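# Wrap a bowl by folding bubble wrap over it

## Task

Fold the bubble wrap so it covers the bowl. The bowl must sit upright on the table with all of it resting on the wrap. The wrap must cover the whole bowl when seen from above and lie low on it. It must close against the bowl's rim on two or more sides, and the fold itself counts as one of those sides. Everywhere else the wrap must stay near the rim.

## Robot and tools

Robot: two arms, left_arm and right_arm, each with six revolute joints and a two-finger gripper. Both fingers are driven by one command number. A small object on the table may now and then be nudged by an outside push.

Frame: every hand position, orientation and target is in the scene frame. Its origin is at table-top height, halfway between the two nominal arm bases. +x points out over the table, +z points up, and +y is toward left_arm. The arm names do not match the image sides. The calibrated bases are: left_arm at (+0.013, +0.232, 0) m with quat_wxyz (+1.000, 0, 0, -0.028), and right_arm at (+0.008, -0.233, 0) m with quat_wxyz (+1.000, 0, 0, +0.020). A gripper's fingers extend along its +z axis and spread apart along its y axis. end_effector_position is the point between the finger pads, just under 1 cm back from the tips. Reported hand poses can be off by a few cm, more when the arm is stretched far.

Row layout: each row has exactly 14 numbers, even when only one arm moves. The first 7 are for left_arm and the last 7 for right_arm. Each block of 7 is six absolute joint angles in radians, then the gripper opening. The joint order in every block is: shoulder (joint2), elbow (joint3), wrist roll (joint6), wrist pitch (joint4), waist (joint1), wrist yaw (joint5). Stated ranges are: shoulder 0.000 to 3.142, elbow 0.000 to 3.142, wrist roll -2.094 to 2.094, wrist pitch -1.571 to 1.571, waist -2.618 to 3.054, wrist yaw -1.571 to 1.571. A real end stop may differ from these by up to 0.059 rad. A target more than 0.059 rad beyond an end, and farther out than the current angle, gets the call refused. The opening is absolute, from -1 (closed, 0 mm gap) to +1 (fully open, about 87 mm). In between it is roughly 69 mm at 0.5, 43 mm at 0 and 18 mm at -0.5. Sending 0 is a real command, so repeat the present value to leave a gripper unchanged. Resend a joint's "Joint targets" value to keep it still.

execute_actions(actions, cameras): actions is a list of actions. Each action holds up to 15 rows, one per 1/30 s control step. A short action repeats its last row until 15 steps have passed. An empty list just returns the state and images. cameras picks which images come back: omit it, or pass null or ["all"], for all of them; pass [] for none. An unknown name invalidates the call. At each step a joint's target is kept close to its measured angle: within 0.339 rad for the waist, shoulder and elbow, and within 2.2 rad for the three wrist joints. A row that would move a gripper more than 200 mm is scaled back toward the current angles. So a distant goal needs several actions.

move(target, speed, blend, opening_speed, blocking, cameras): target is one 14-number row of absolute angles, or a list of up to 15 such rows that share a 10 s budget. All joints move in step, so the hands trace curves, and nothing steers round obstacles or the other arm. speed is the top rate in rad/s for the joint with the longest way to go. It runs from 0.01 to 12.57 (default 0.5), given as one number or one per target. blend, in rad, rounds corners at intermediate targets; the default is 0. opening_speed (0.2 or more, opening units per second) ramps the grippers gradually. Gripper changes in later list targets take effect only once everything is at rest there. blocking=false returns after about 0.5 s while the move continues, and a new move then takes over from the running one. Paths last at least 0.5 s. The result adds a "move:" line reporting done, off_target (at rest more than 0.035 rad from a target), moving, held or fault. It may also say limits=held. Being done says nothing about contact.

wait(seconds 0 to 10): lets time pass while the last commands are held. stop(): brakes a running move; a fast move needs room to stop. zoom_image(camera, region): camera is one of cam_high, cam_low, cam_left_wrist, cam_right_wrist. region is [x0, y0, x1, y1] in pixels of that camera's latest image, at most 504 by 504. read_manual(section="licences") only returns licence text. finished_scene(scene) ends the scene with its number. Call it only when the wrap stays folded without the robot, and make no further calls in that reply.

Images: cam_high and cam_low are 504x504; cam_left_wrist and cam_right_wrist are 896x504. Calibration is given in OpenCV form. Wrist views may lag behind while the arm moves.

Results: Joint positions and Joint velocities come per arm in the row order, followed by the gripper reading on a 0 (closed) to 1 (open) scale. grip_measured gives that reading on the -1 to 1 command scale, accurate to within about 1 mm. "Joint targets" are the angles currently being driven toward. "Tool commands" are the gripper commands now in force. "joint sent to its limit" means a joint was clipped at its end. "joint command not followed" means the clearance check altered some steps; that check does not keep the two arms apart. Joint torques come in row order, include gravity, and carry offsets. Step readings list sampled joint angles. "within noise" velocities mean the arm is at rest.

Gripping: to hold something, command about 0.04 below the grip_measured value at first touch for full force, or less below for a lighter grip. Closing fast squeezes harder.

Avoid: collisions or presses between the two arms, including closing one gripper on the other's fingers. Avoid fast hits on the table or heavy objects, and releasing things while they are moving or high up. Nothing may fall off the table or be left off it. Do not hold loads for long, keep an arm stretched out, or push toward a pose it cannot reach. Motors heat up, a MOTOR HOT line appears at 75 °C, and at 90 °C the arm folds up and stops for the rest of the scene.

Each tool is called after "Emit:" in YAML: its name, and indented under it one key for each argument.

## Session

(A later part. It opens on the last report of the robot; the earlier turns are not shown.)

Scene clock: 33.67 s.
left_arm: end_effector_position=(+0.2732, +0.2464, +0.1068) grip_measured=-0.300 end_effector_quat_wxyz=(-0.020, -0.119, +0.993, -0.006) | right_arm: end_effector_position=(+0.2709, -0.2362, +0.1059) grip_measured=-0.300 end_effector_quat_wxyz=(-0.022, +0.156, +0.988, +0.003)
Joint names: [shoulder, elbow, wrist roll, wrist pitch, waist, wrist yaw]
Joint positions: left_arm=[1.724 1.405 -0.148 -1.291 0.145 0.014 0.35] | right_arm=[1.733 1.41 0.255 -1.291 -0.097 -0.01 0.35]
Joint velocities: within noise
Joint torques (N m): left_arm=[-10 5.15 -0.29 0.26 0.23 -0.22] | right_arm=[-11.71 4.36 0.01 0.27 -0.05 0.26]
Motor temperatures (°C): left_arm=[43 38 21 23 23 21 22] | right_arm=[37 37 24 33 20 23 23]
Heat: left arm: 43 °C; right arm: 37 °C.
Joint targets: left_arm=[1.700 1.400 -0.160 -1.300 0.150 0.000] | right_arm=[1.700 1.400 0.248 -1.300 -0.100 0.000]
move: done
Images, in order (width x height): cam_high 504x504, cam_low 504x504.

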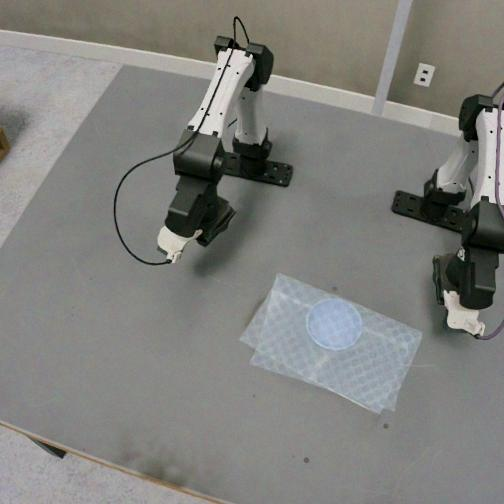

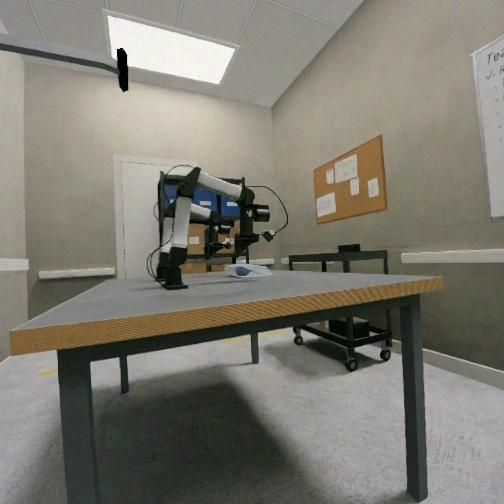

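Emit:
move:
  target: [1.95,1.95,-0.023,-0.9,0.12,0,-0.3,1.95,1.95,0.248,-0.9,-0.0,0,-0.3]
  speed: 0.9
  cameras: ["cam_left_wrist","cam_right_wrist"]

Scene clock: 35.33 s.
left_arm: end_effector_position=(+0.4893, +0.2610, +0.1899) grip_measured=-0.300 end_effector_quat_wxyz=(+0.314, -0.048, +0.948, -0.001) | right_arm: end_effector_position=(+0.4845, -0.2039, +0.1970) grip_measured=-0.300 end_effector_quat_wxyz=(+0.317, +0.101, +0.942, +0.051)
Joint names: [shoulder, elbow, wrist roll, wrist pitch, waist, wrist yaw]
Joint positions: left_arm=[1.944 1.926 -0.035 -0.915 0.126 0.014 0.35] | right_arm=[1.929 1.924 0.254 -0.912 -0.004 -0.01 0.35]
Joint velocities: within noise
Joint torques (N m): left_arm=[-10.09 8.2 -0.07 1.53 -0.55 -0.23] | right_arm=[-9.32 8.55 0.01 1.45 0.35 0.24]
Motor temperatures (°C): left_arm=[43 38 21 23 23 21 22] | right_arm=[37 37 24 33 20 23 23]
Heat: left arm: 43 °C; right arm: 37 °C.
Joint targets: left_arm=[1.950 1.950 -0.023 -0.900 0.120 0.000] | right_arm=[1.950 1.950 0.248 -0.900 0.000 0.000]
move: done
camera_calibration:
cam_left_wrist: T_world_to_cam=[[0.077646, -0.996579, 0.0282919, 0.217759], [-0.973029, -0.0695672, 0.219942, 0.476168], [-0.217222, -0.0446065, -0.975103, 0.445597], [0, 0, 0, 1]] pos_world=[0.54321, 0.270016, 0.323613]
cam_right_wrist: T_world_to_cam=[[-0.157615, -0.972503, -0.17145, -0.0898109], [-0.959996, 0.110206, 0.257413, 0.454882], [-0.23144, 0.205164, -0.95097, 0.48345], [0, 0, 0, 1]] pos_world=[0.534419, -0.236659, 0.327255]
Images, in order (width x height): cam_left_wrist 896x504, cam_right_wrist 896x504.

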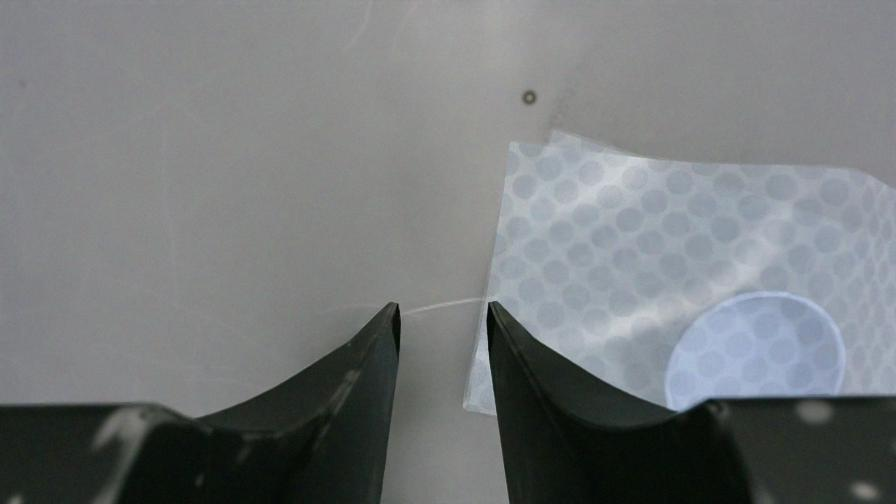

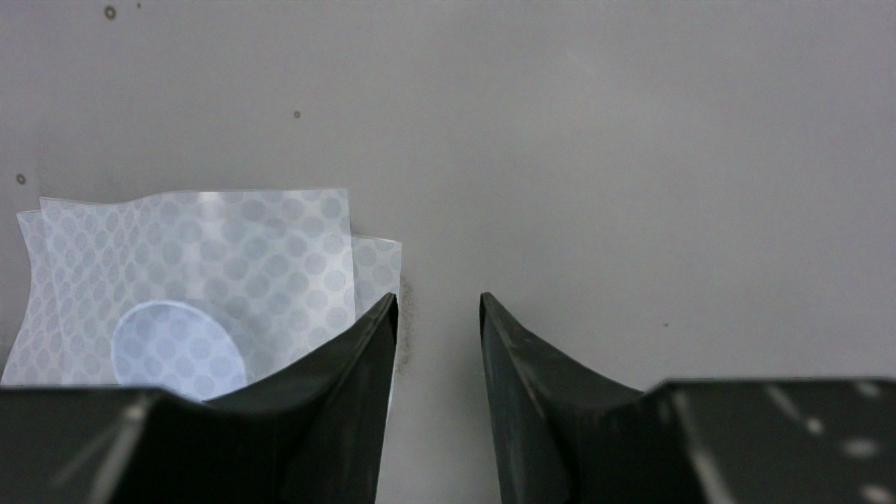

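Emit:
zoom_image:
  camera: "cam_right_wrist"
  region: [0, 150, 420, 400]

Emit:
zoom_image:
  camera: "cam_left_wrist"
  region: [480, 100, 896, 350]

Emit:
wait:
  seconds: 0.1
  cameras: ["cam_low"]

Emit:
zoom_image:
  camera: "cam_low"
  region: [215, 250, 285, 290]

Scaled by 1.200.

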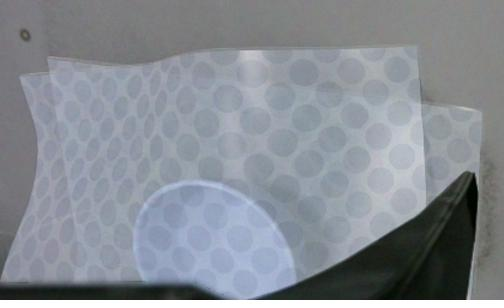

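Scaled by 1.212.

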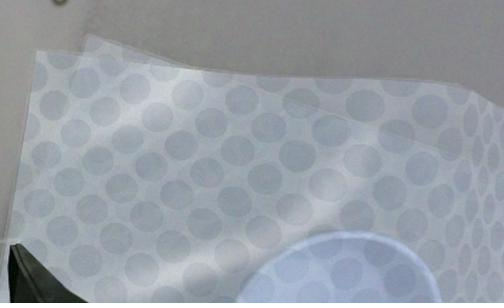

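Scene clock: 35.70 s.
left_arm: end_effector_position=(+0.4894, +0.2610, +0.1899) grip_measured=-0.300 end_effector_quat_wxyz=(+0.314, -0.048, +0.948, -0.001) | right_arm: end_effector_position=(+0.4847, -0.2039, +0.1971) grip_measured=-0.300 end_effector_quat_wxyz=(+0.317, +0.101, +0.941, +0.051)
Joint names: [shoulder, elbow, wrist roll, wrist pitch, waist, wrist yaw]
Joint positions: left_arm=[1.944 1.926 -0.035 -0.915 0.126 0.014 0.35] | right_arm=[1.929 1.924 0.254 -0.911 -0.004 -0.01 0.35]
Joint velocities: within noise
Joint torques (N m): left_arm=[-9.99 8.28 -0.03 1.57 -0.72 -0.19] | right_arm=[-9.02 8.46 0.05 1.43 0.44 0.23]
Motor temperatures (°C): left_arm=[44 38 21 23 23 21 22] | right_arm=[37 37 24 33 20 23 23]
Heat: left arm: 44 °C; right arm: 37 °C.
Joint targets: left_arm=[1.950 1.950 -0.023 -0.900 0.120 0.000] | right_arm=[1.950 1.950 0.248 -0.900 0.000 0.000]
Tool commands: left_gripper/opening=-0.3 right_gripper/opening=-0.3
wait: 0.10 s; at rest from the start
Images, in order (width x height): cam_low 504x504.

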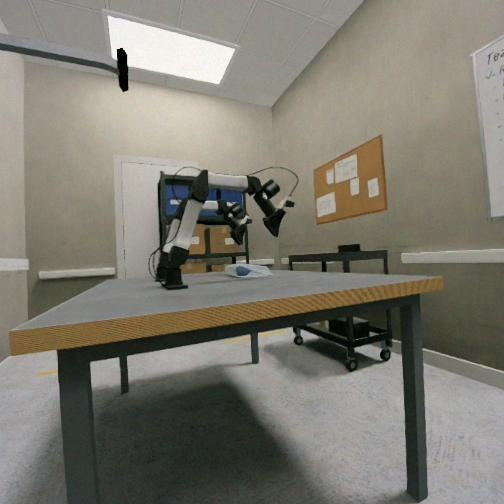

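Scaled by 7.200.

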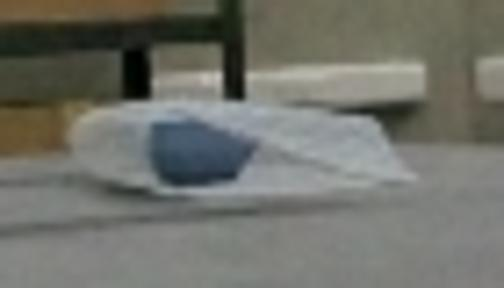

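Emit:
move:
  target:
    - [2.25,2.3,-0.286,-1.1,-0.232,0,-1,1.95,1.95,0.248,-0.9,-0.1,0,-0.3]
    - [2.573,2.543,-0.286,-1.192,-0.232,0,-1,1.95,1.95,0.248,-0.9,-0.1,0,-0.3]
    - [2.55,2.26,-0.286,-0.946,-0.232,0,-1,1.95,1.95,0.248,-0.9,-0.1,0,-0.3]
  speed: [0.7,0.4,0.2]
  blend: [0.05,0.02,0]
  cameras: ["cam_left_wrist","cam_low"]

Emit:
zoom_image:
  camera: "cam_low"
  region: [215, 250, 285, 290]

Scene clock: 40.83 s.
left_arm: end_effector_position=(+0.5273, +0.0639, +0.0151) grip_measured=-0.998 end_effector_quat_wxyz=(+0.174, +0.008, +0.983, -0.054) | right_arm: end_effector_position=(+0.4855, -0.2489, +0.1972) grip_measured=-0.300 end_effector_quat_wxyz=(+0.320, +0.145, +0.936, +0.036)
Joint names: [shoulder, elbow, wrist roll, wrist pitch, waist, wrist yaw]
Joint positions: left_arm=[2.535 2.287 -0.277 -0.957 -0.236 0.007 0.001] | right_arm=[1.929 1.924 0.254 -0.91 -0.098 -0.01 0.35]
Joint velocities: within noise
Joint torques (N m): left_arm=[-13.35 3.85 -0.23 1.12 0.25 -0.15] | right_arm=[-9.42 8.51 0.04 1.45 0.01 0.22]
Motor temperatures (°C): left_arm=[45 38 21 24 23 21 22] | right_arm=[38 38 24 33 20 23 23]
Heat: left arm: 45 °C; right arm: 38 °C.
Joint targets: left_arm=[2.550 2.260 -0.286 -0.946 -0.232 0.000] | right_arm=[1.950 1.950 0.248 -0.900 -0.100 0.000]
move: done
camera_calibration:
cam_left_wrist: T_world_to_cam=[[-0.0471234, -0.993462, 0.103984, 0.0877578], [-0.870959, 0.0918356, 0.482696, 0.469771], [-0.48909, -0.0678193, -0.869593, 0.41789], [0, 0, 0, 1]] pos_world=[0.617673, 0.0723834, 0.127512]
Images, in order (width x height): cam_low 504x504, cam_left_wrist 896x504.

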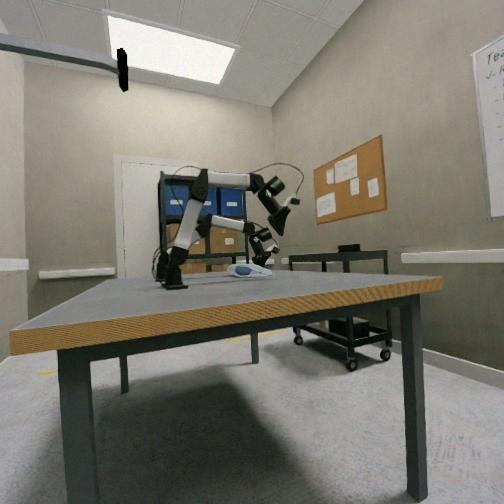

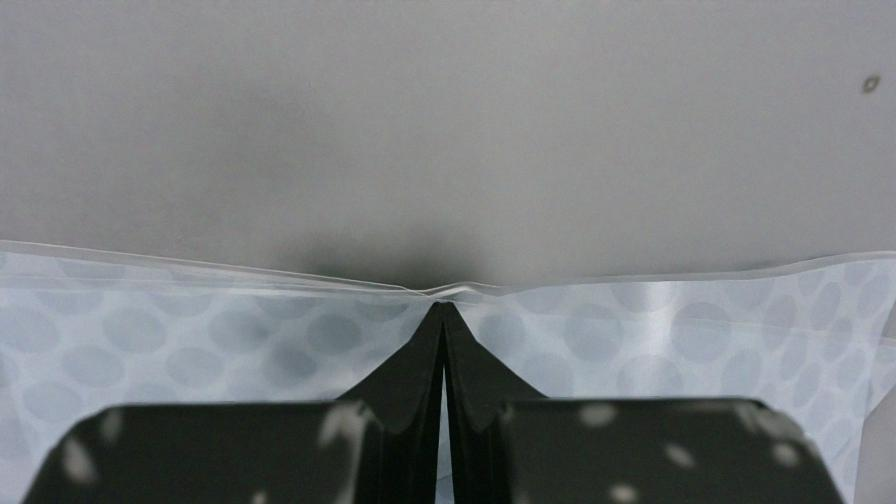

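Scaled by 7.200.

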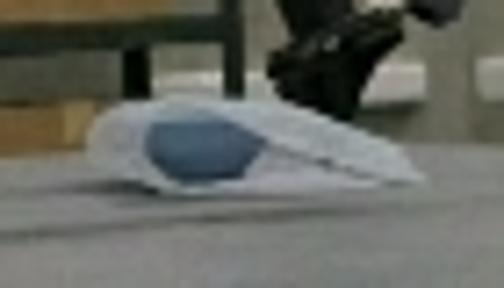

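Emit:
move:
  target:
    - [2.57,2.25,-0.286,-0.946,-0.232,0,-1,1.95,1.95,0.248,-0.9,-0.1,0,-0.3]
    - [2.573,2.50,-0.286,-1.192,-0.232,0,-1,1.95,1.95,0.248,-0.9,-0.1,0,-0.3]
    - [2.25,2.3,-0.286,-1.1,-0.1,0,-1,1.95,1.95,0.248,-0.9,-0.1,0,-0.3]
  speed: [0.2,0.4,0.5]
  blend: [0,0.02,0]
  cameras: ["cam_left_wrist","cam_right_wrist","cam_low"]

Emit:
zoom_image:
  camera: "cam_low"
  region: [215, 250, 285, 290]

Scene clock: 43.03 s.
left_arm: end_effector_position=(+0.5204, +0.1390, +0.1423) grip_measured=-0.998 end_effector_quat_wxyz=(+0.235, -0.058, +0.969, -0.055) | right_arm: end_effector_position=(+0.4855, -0.2489, +0.1972) grip_measured=-0.300 end_effector_quat_wxyz=(+0.320, +0.145, +0.936, +0.036)
Joint names: [shoulder, elbow, wrist roll, wrist pitch, waist, wrist yaw]
Joint positions: left_arm=[2.276 2.304 -0.277 -1.112 -0.1 0.007 0.001] | right_arm=[1.929 1.924 0.254 -0.91 -0.098 -0.01 0.35]
Joint velocities: within noise
Joint torques (N m): left_arm=[-15.73 5.81 -0.27 1.38 -0.03 -0.17] | right_arm=[-9.26 8.38 0.04 1.44 -0.34 0.21]
Motor temperatures (°C): left_arm=[46 38 21 24 23 21 22] | right_arm=[38 39 24 33 20 23 23]
Heat: left arm: 46 °C; right arm: 39 °C.
Joint targets: left_arm=[2.250 2.300 -0.286 -1.100 -0.100 0.000] | right_arm=[1.950 1.950 0.248 -0.900 -0.100 0.000]
move: done
camera_calibration:
cam_left_wrist: T_world_to_cam=[[0.0739594, -0.988421, 0.13249, 0.0810935], [-0.926807, -0.019076, 0.375053, 0.455232], [-0.368183, -0.150532, -0.917486, 0.485565], [0, 0, 0, 1]] pos_world=[0.594691, 0.161932, 0.264019]
cam_right_wrist: T_world_to_cam=[[-0.248079, -0.953398, -0.171726, -0.084702], [-0.945771, 0.199989, 0.255971, 0.476494], [-0.209699, 0.225915, -0.951309, 0.487718], [0, 0, 0, 1]] pos_world=[0.531915, -0.286231, 0.327456]
Images, in order (width x height): cam_low 504x504, cam_left_wrist 896x504, cam_right_wrist 896x504.

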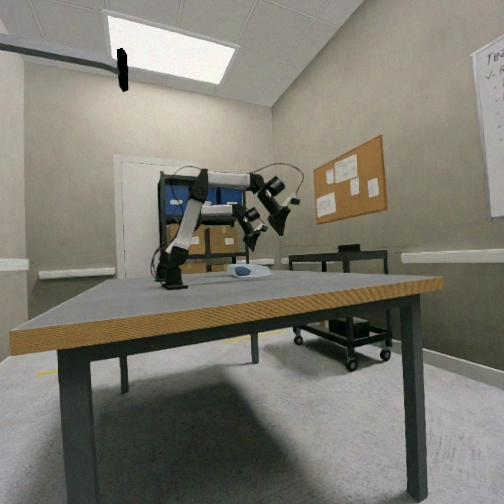

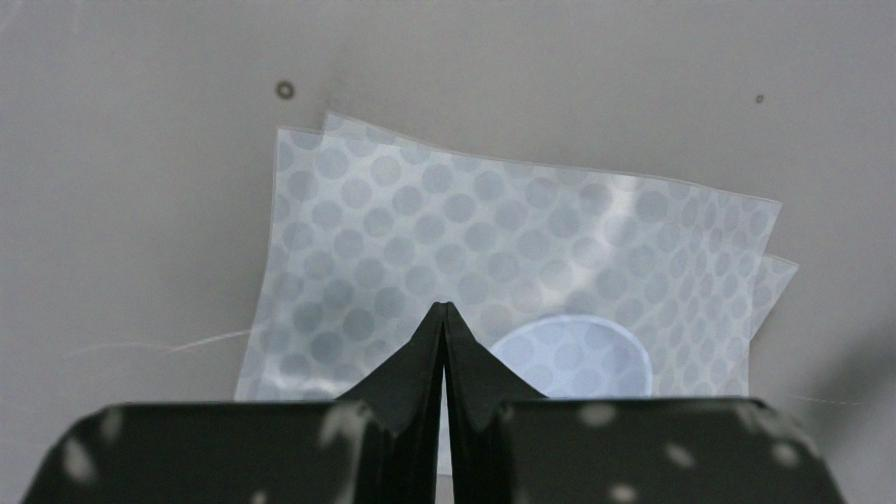

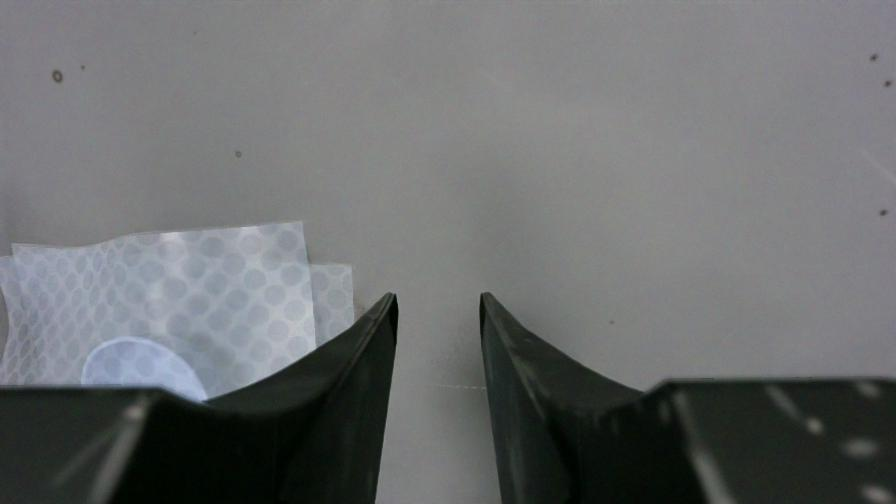

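Scaled by 7.200.

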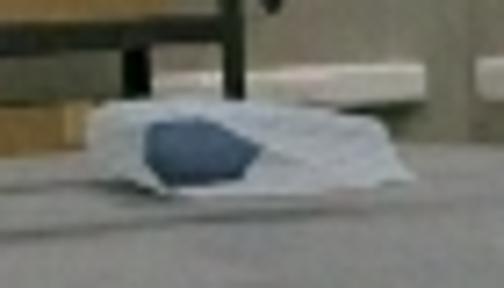

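Emit:
move:
  target:
    - [2.429,2.279,-0.031,-1.072,0.025,0,-0.15,2.409,2.241,0.247,-1.054,0.207,0,-1]
    - [2.44,2.068,-0.031,-0.855,0.025,0,-0.15,2.43,2.038,0.247,-0.841,0.207,0,-1]
  speed: [0.5,0.2]
  cameras: ["cam_left_wrist","cam_right_wrist"]

Scene clock: 46.70 s.
left_arm: end_effector_position=(+0.5340, +0.2117, +0.0127) grip_measured=-0.150 end_effector_quat_wxyz=(+0.182, -0.005, +0.983, -0.010) | right_arm: end_effector_position=(+0.5053, -0.0921, +0.0130) grip_measured=-0.992 end_effector_quat_wxyz=(+0.173, -0.001, +0.984, +0.050)
Joint names: [shoulder, elbow, wrist roll, wrist pitch, waist, wrist yaw]
Joint positions: left_arm=[2.431 2.091 -0.043 -0.864 0.023 0.007 0.425] | right_arm=[2.408 2.05 0.253 -0.85 0.213 -0.009 0.004]
Joint velocities: within noise
Joint torques (N m): left_arm=[-13.31 4.29 -0.06 1.12 0.1 -0.12] | right_arm=[-13.01 4.82 0.02 1.13 -0.5 0.24]
Motor temperatures (°C): left_arm=[48 38 21 24 23 21 22] | right_arm=[39 39 24 33 20 23 22]
Heat: left arm: 48 °C; right arm: 39 °C.
Joint targets: left_arm=[2.440 2.068 -0.031 -0.855 0.025 0.000] | right_arm=[2.430 2.038 0.247 -0.841 0.207 0.000]
move: done
camera_calibration:
cam_left_wrist: T_world_to_cam=[[-0.00765712, -0.999742, 0.0213977, 0.216556], [-0.880365, 0.0168879, 0.473996, 0.484146], [-0.474234, -0.0152084, -0.880267, 0.410156], [0, 0, 0, 1]] pos_world=[0.622393, 0.214562, 0.12693]
cam_right_wrist: T_world_to_cam=[[0.0165035, -0.994051, -0.10766, -0.1002], [-0.85047, -0.0705753, 0.521268, 0.434428], [-0.525765, 0.082959, -0.846575, 0.426482], [0, 0, 0, 1]] pos_world=[0.595351, -0.104324, 0.123809]
Images, in order (width x height): cam_left_wrist 896x504, cam_right_wrist 896x504.

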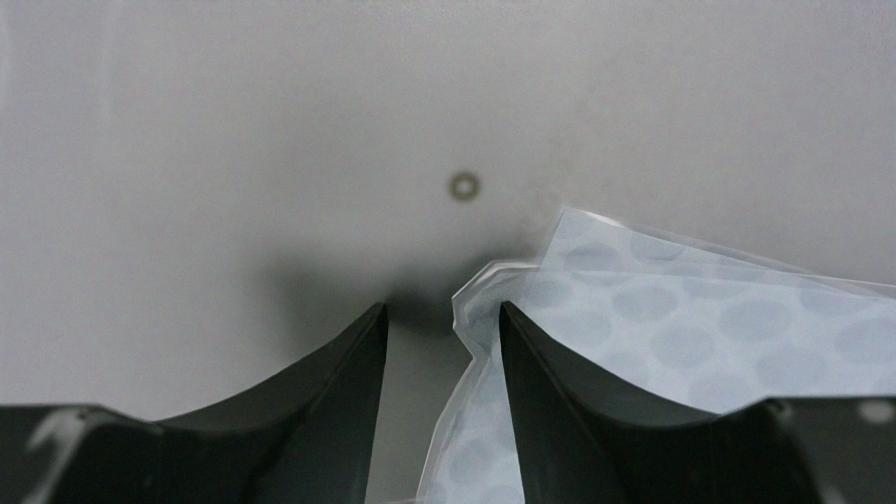

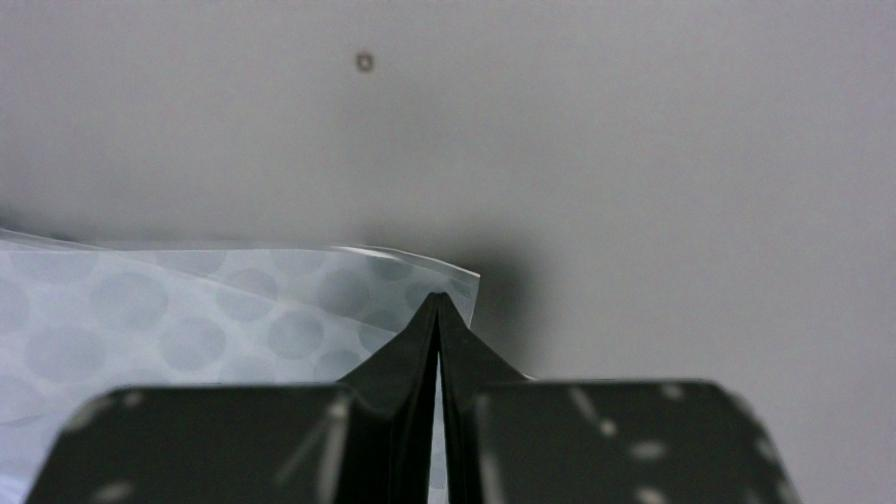

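Emit:
move:
  target:
    - [2.44,2.068,-0.031,-0.855,0.025,0,-1,2.435,2.038,0.247,-0.841,0.207,0,-1]
    - [2.445,2.068,-0.075,-0.855,0.078,0,-1,2.435,2.038,0.247,-0.841,0.20,0,-1]
  speed: [0.1,0.1]
  opening_speed: 0.7
  cameras: ["cam_left_wrist","cam_right_wrist","cam_low"]

Emit:
zoom_image:
  camera: "cam_low"
  region: [215, 250, 285, 290]

Scene clock: 49.27 s.
left_arm: end_effector_position=(+0.5381, +0.2351, +0.0131) grip_measured=-0.926 end_effector_quat_wxyz=(+0.189, -0.039, +0.981, -0.011) | right_arm: end_effector_position=(+0.5067, -0.0954, +0.0107) grip_measured=-0.992 end_effector_quat_wxyz=(+0.173, +0.002, +0.984, +0.049)
Joint names: [shoulder, elbow, wrist roll, wrist pitch, waist, wrist yaw]
Joint positions: left_arm=[2.431 2.089 -0.066 -0.848 0.072 0.013 0.037] | right_arm=[2.413 2.05 0.253 -0.847 0.206 -0.009 0.004]
Joint velocities: within noise
Joint torques (N m): left_arm=[-12.75 4.42 -0.25 1.02 0.4 -0.16] | right_arm=[-13.19 4.79 -0.02 1.05 -0.53 0.22]
Motor temperatures (°C): left_arm=[49 38 21 24 23 21 22] | right_arm=[39 39 24 33 20 23 22]
Heat: left arm: 49 °C; right arm: 39 °C.
Joint targets: left_arm=[2.445 2.068 -0.075 -0.855 0.078 0.000] | right_arm=[2.435 2.038 0.247 -0.841 0.200 0.000]
move: done
camera_calibration:
cam_left_wrist: T_world_to_cam=[[0.0600058, -0.997532, 0.0364478, 0.202789], [-0.886679, -0.0364957, 0.460942, 0.503335], [-0.458474, -0.0599767, -0.886681, 0.41497], [0, 0, 0, 1]] pos_world=[0.624382, 0.245546, 0.128546]
cam_right_wrist: T_world_to_cam=[[0.00963335, -0.994175, -0.107349, -0.100317], [-0.850399, -0.0646212, 0.522155, 0.437084], [-0.52605, 0.0862591, -0.846068, 0.425973], [0, 0, 0, 1]] pos_world=[0.596746, -0.108232, 0.121408]
Images, in order (width x height): cam_low 504x504, cam_left_wrist 896x504, cam_right_wrist 896x504.

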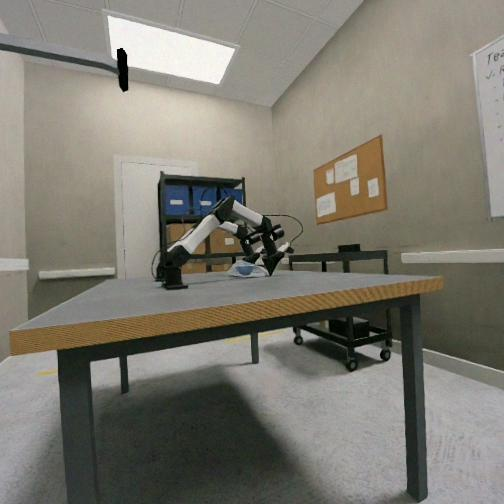

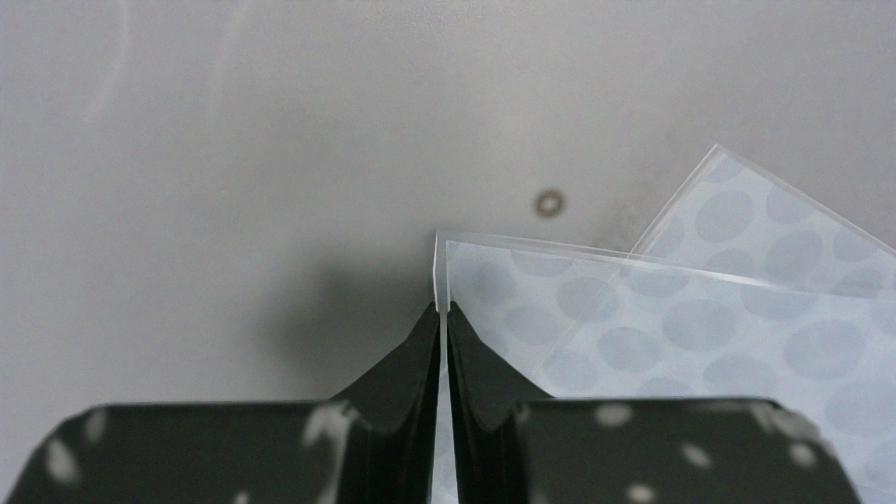

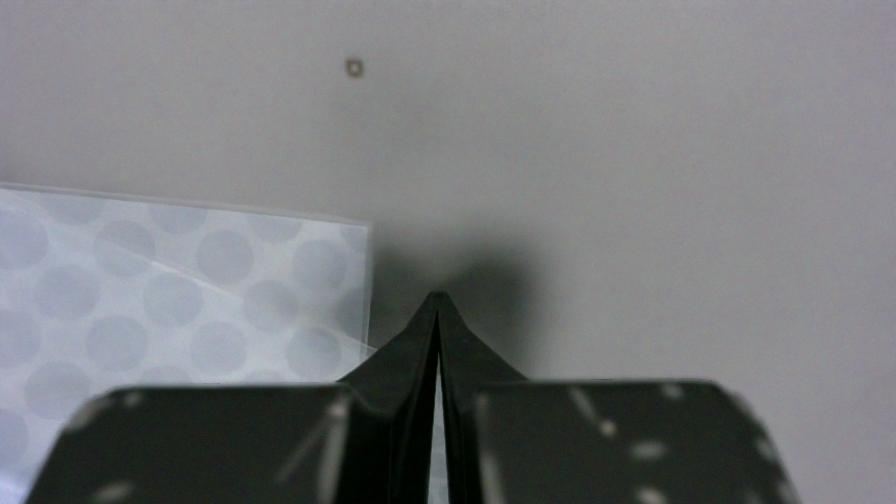

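Scaled by 7.200.

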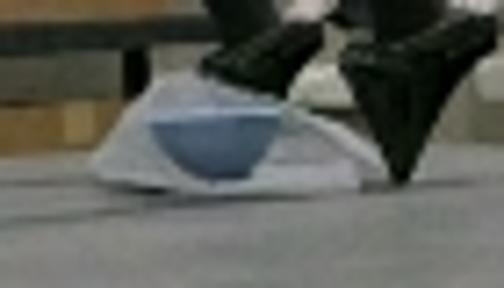

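Emit:
move:
  target:
    - [2.445,2.068,-0.075,-0.855,0.078,0,-0.3,2.435,2.038,0.247,-0.841,0.20,0,-1]
    - [2.43,2.279,-0.031,-1.072,0.078,0,-0.3,2.409,2.241,0.247,-1.054,0.207,0,-1]
    - [2.1,2.1,-0.031,-1.0,0.14,0,-0.3,2.1,2.1,0.247,-1.0,-0.05,0,-1]
  speed: [0.1,0.3,0.6]
  blend: [0,0.03,0]
  opening_speed: 0.7

Emit:
zoom_image:
  camera: "cam_low"
  region: [215, 250, 285, 290]

Emit:
zoom_image:
  camera: "cam_high"
  region: [220, 260, 430, 420]

Scene clock: 52.57 s.
left_arm: end_effector_position=(+0.5089, +0.2687, +0.1606) grip_measured=-0.300 end_effector_quat_wxyz=(+0.270, -0.059, +0.961, +0.000) | right_arm: end_effector_position=(+0.5089, -0.2294, +0.1601) grip_measured=-0.992 end_effector_quat_wxyz=(+0.269, +0.128, +0.954, +0.036)
Joint names: [shoulder, elbow, wrist roll, wrist pitch, waist, wrist yaw]
Joint positions: left_arm=[2.118 2.104 -0.042 -1.01 0.138 0.012 0.35] | right_arm=[2.126 2.109 0.253 -1.004 -0.056 -0.008 0.004]
Joint velocities: within noise
Joint torques (N m): left_arm=[-14.09 5.91 -0.03 1.45 0.25 -0.22] | right_arm=[-15.86 5.15 0.03 1.26 0.44 0.17]
Motor temperatures (°C): left_arm=[50 38 21 24 23 21 22] | right_arm=[40 39 24 33 20 23 22]
Heat: left arm: 50 °C; right arm: 40 °C.
Joint targets: left_arm=[2.100 2.100 -0.031 -1.000 0.140 0.000] | right_arm=[2.100 2.100 0.247 -1.000 -0.050 0.000]
move: done
camera_calibration:
cam_left_wrist: T_world_to_cam=[[0.0997943, -0.994568, 0.0295773, 0.212781], [-0.947407, -0.085894, 0.308289, 0.479293], [-0.304074, -0.0587872, -0.950833, 0.465723], [0, 0, 0, 1]] pos_world=[0.574465, 0.280173, 0.288771]
cam_right_wrist: T_world_to_cam=[[-0.224543, -0.963099, -0.148392, -0.0846503], [-0.921174, 0.16012, 0.354683, 0.466683], [-0.317835, 0.216336, -0.923136, 0.501291], [0, 0, 0, 1]] pos_world=[0.570216, -0.264699, 0.284674]

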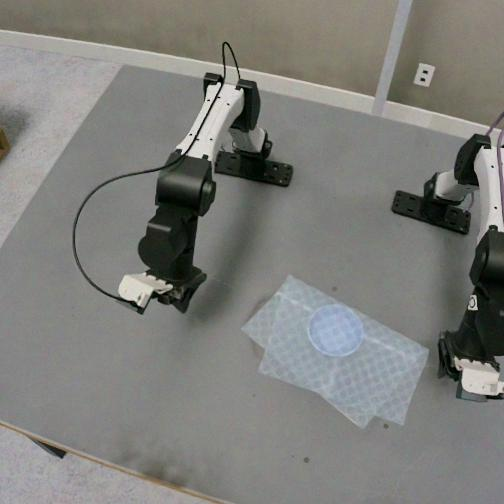

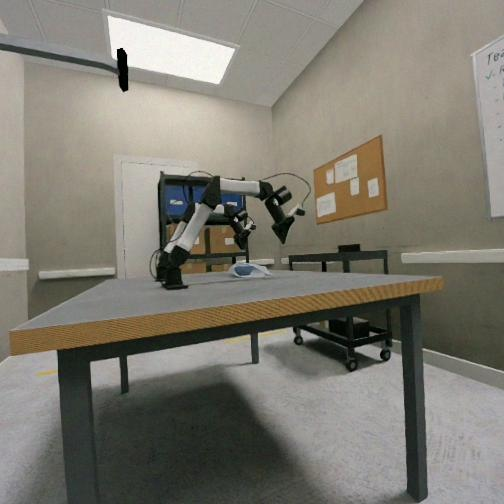

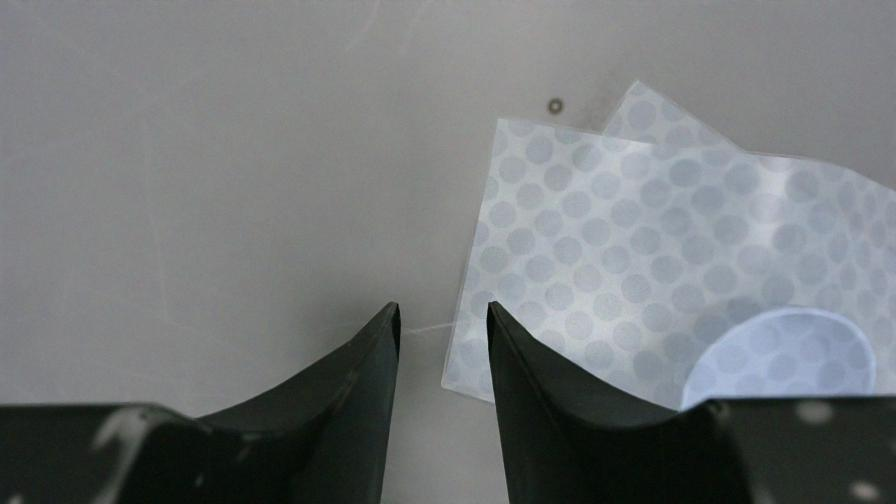

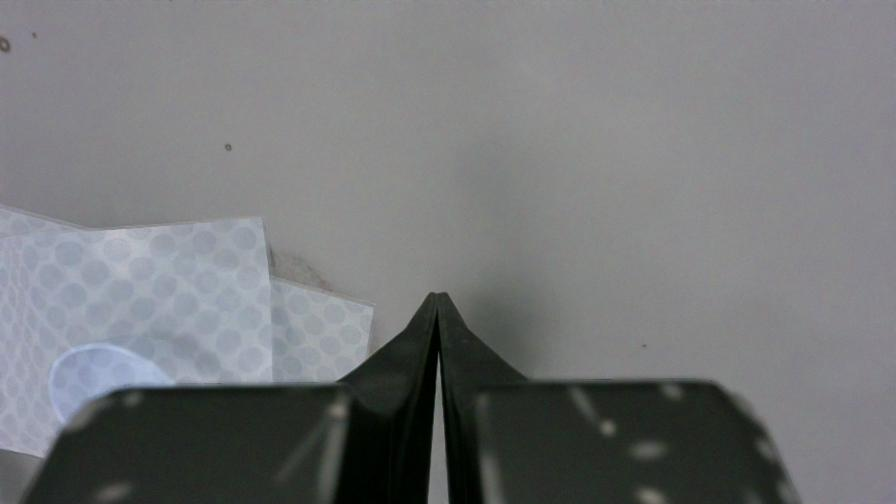

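Scaled by 7.200.

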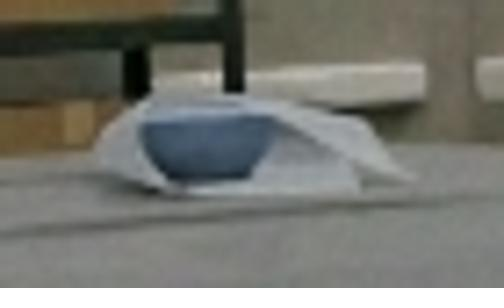

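Scaled by 2.400.

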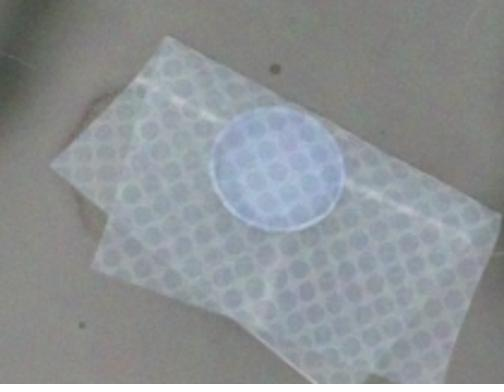

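Emit:
move:
  target:
    - [2.477,2.367,0.028,-1.112,0.084,0,-0.15,2.449,2.316,0.318,-1.09,0.278,0,-1]
    - [2.48,2.134,0.028,-0.883,0.084,0,-0.15,2.47,2.095,0.318,-0.866,0.278,0,-1]
    - [2.48,2.134,0.028,-0.883,0.084,0,-1,2.50,2.08,0.318,-0.866,0.278,0,-1]
  speed: [0.5,0.25,0.1]
  opening_speed: 0.7
  cameras: ["cam_left_wrist","cam_right_wrist"]

Emit:
move:
  target: [2.48,2.134,0.0,-0.883,0.135,0,-1,2.50,2.08,0.318,-0.866,0.278,0,-1]
  speed: 0.1

Emit:
zoom_image:
  camera: "cam_low"
  region: [215, 250, 285, 290]

Scene clock: 57.63 s.
left_arm: end_effector_position=(+0.5460, +0.2424, +0.0129) grip_measured=-0.946 end_effector_quat_wxyz=(+0.191, -0.002, +0.982, -0.005) | right_arm: end_effector_position=(+0.5024, -0.0511, +0.0108) grip_measured=-0.992 end_effector_quat_wxyz=(+0.174, -0.006, +0.983, +0.062)
Joint names: [shoulder, elbow, wrist roll, wrist pitch, waist, wrist yaw]
Joint positions: left_arm=[2.471 2.16 0.017 -0.876 0.081 0.019 0.027] | right_arm=[2.446 2.106 0.315 -0.86 0.286 -0.007 0.004]
Joint velocities: within noise
Joint torques (N m): left_arm=[-13.53 4.07 -0.09 0.97 0.2 -0.27] | right_arm=[-10.3 3.47 0.12 0.92 -0.77 0.21]
Motor temperatures (°C): left_arm=[51 38 21 24 23 21 22] | right_arm=[41 38 24 33 20 23 22]
Heat: left arm: 51 °C; right arm: 41 °C.
Joint targets: left_arm=[2.480 2.134 0.028 -0.883 0.084 0.000] | right_arm=[2.500 2.080 0.318 -0.866 0.278 0.000]
move: off_target (right_arm); right_arm: the shoulder is farthest, 0.054 rad from its target
camera_calibration:
cam_left_wrist: T_world_to_cam=[[-0.0100612, -0.999894, 0.0105533, 0.248804], [-0.889081, 0.0137753, 0.457543, 0.499747], [-0.457639, -0.00477931, -0.889125, 0.404962], [0, 0, 0, 1]] pos_world=[0.632145, 0.243829, 0.128781]
cam_right_wrist: T_world_to_cam=[[0.0307984, -0.99111, -0.129433, -0.0663605], [-0.850424, -0.0940255, 0.517627, 0.434814], [-0.525195, 0.0941307, -0.84576, 0.419923], [0, 0, 0, 1]] pos_world=[0.592362, -0.0644146, 0.121493]
Images, in order (width x height): cam_left_wrist 896x504, cam_right_wrist 896x504.

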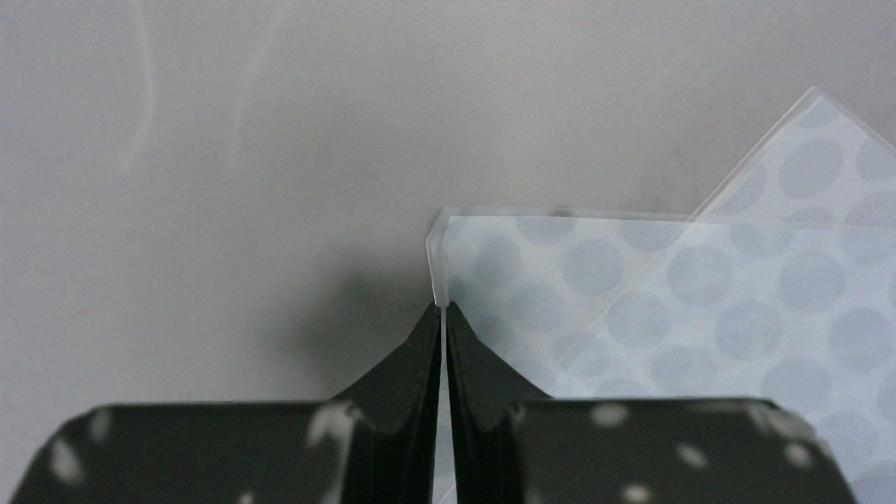

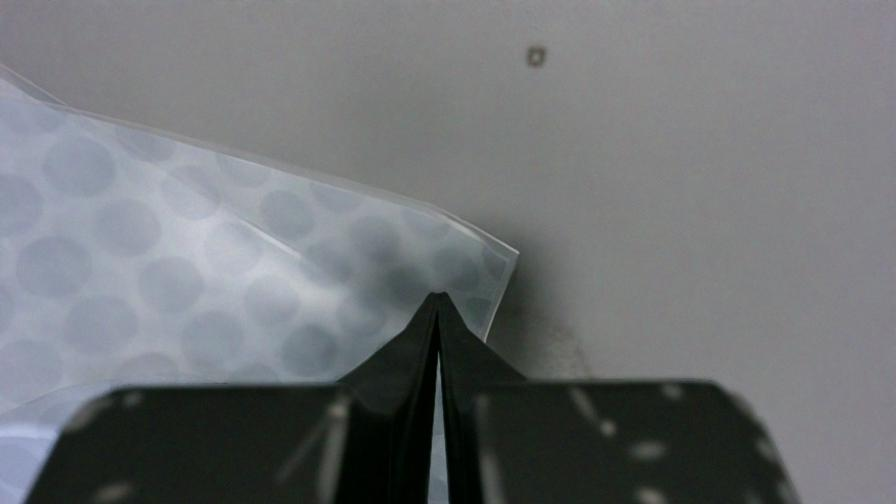

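Scene clock: 58.50 s.
left_arm: end_effector_position=(+0.5463, +0.2551, +0.0132) grip_measured=-0.946 end_effector_quat_wxyz=(+0.193, -0.024, +0.981, -0.014) | right_arm: end_effector_position=(+0.5049, -0.0494, +0.0109) grip_measured=-0.992 end_effector_quat_wxyz=(+0.178, -0.004, +0.982, +0.065)
Joint names: [shoulder, elbow, wrist roll, wrist pitch, waist, wrist yaw]
Joint positions: left_arm=[2.471 2.16 0 -0.873 0.113 0.039 0.027] | right_arm=[2.447 2.106 0.319 -0.848 0.286 -0.011 0.004]
Joint velocities: within noise
Joint torques (N m): left_arm=[-13.61 4.22 -0.15 1.02 1.92 -0.46] | right_arm=[-10.41 3.85 0.01 0.91 -0.77 0.24]
Motor temperatures (°C): left_arm=[52 38 21 24 23 21 22] | right_arm=[41 38 24 33 20 23 22]
Heat: left arm: 52 °C; right arm: 41 °C.
Joint targets: left_arm=[2.480 2.134 0.000 -0.883 0.135 0.000] | right_arm=[2.500 2.080 0.318 -0.866 0.278 0.000]
move: off_target (left_arm, right_arm); left_arm: the wrist yaw is farthest, 0.039 rad from its target; right_arm: the shoulder is farthest, 0.053 rad from its target
camera_calibration:
cam_left_wrist: T_world_to_cam=[[0.029089, -0.998952, 0.0353322, 0.239555], [-0.890772, -0.00986902, 0.454344, 0.506739], [-0.453519, -0.0446893, -0.890125, 0.413381], [0, 0, 0, 1]] pos_world=[0.631896, 0.262778, 0.129263]
cam_right_wrist: T_world_to_cam=[[0.0294807, -0.990078, -0.137392, -0.0639905], [-0.855163, -0.0961474, 0.509364, 0.439406], [-0.51752, 0.102476, -0.849513, 0.417775], [0, 0, 0, 1]] pos_world=[0.593857, -0.06392, 0.122296]

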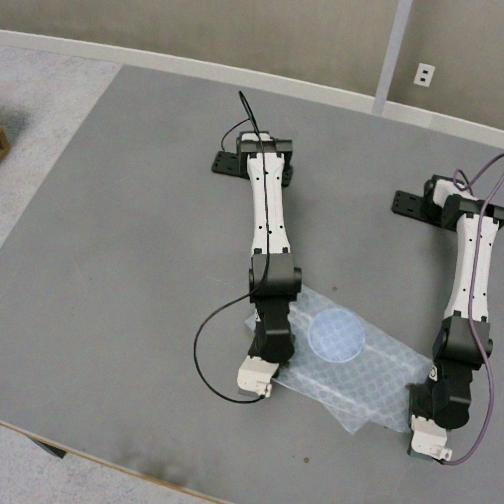

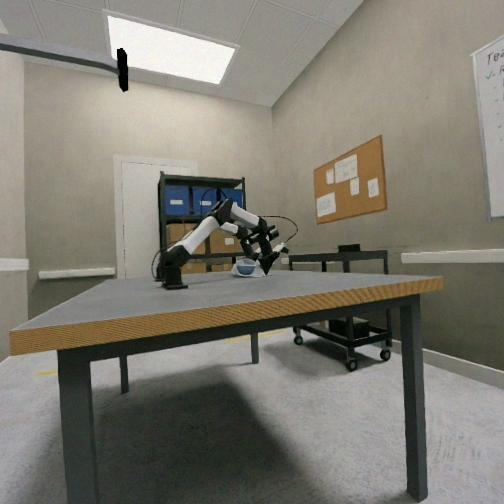

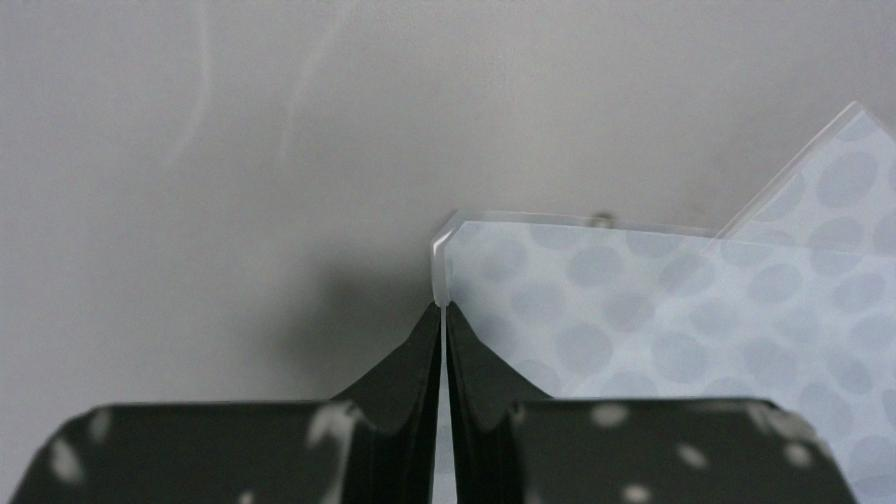

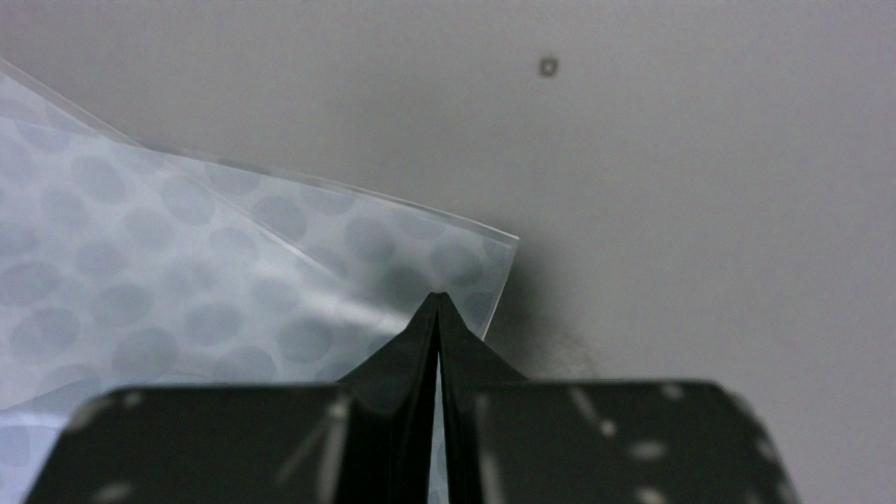

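Scaled by 7.200.

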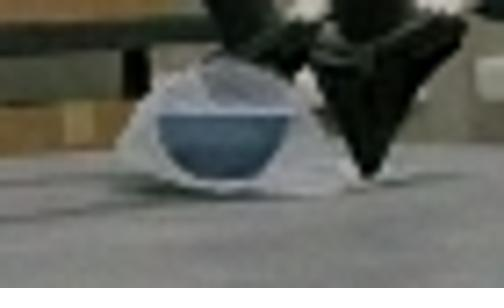

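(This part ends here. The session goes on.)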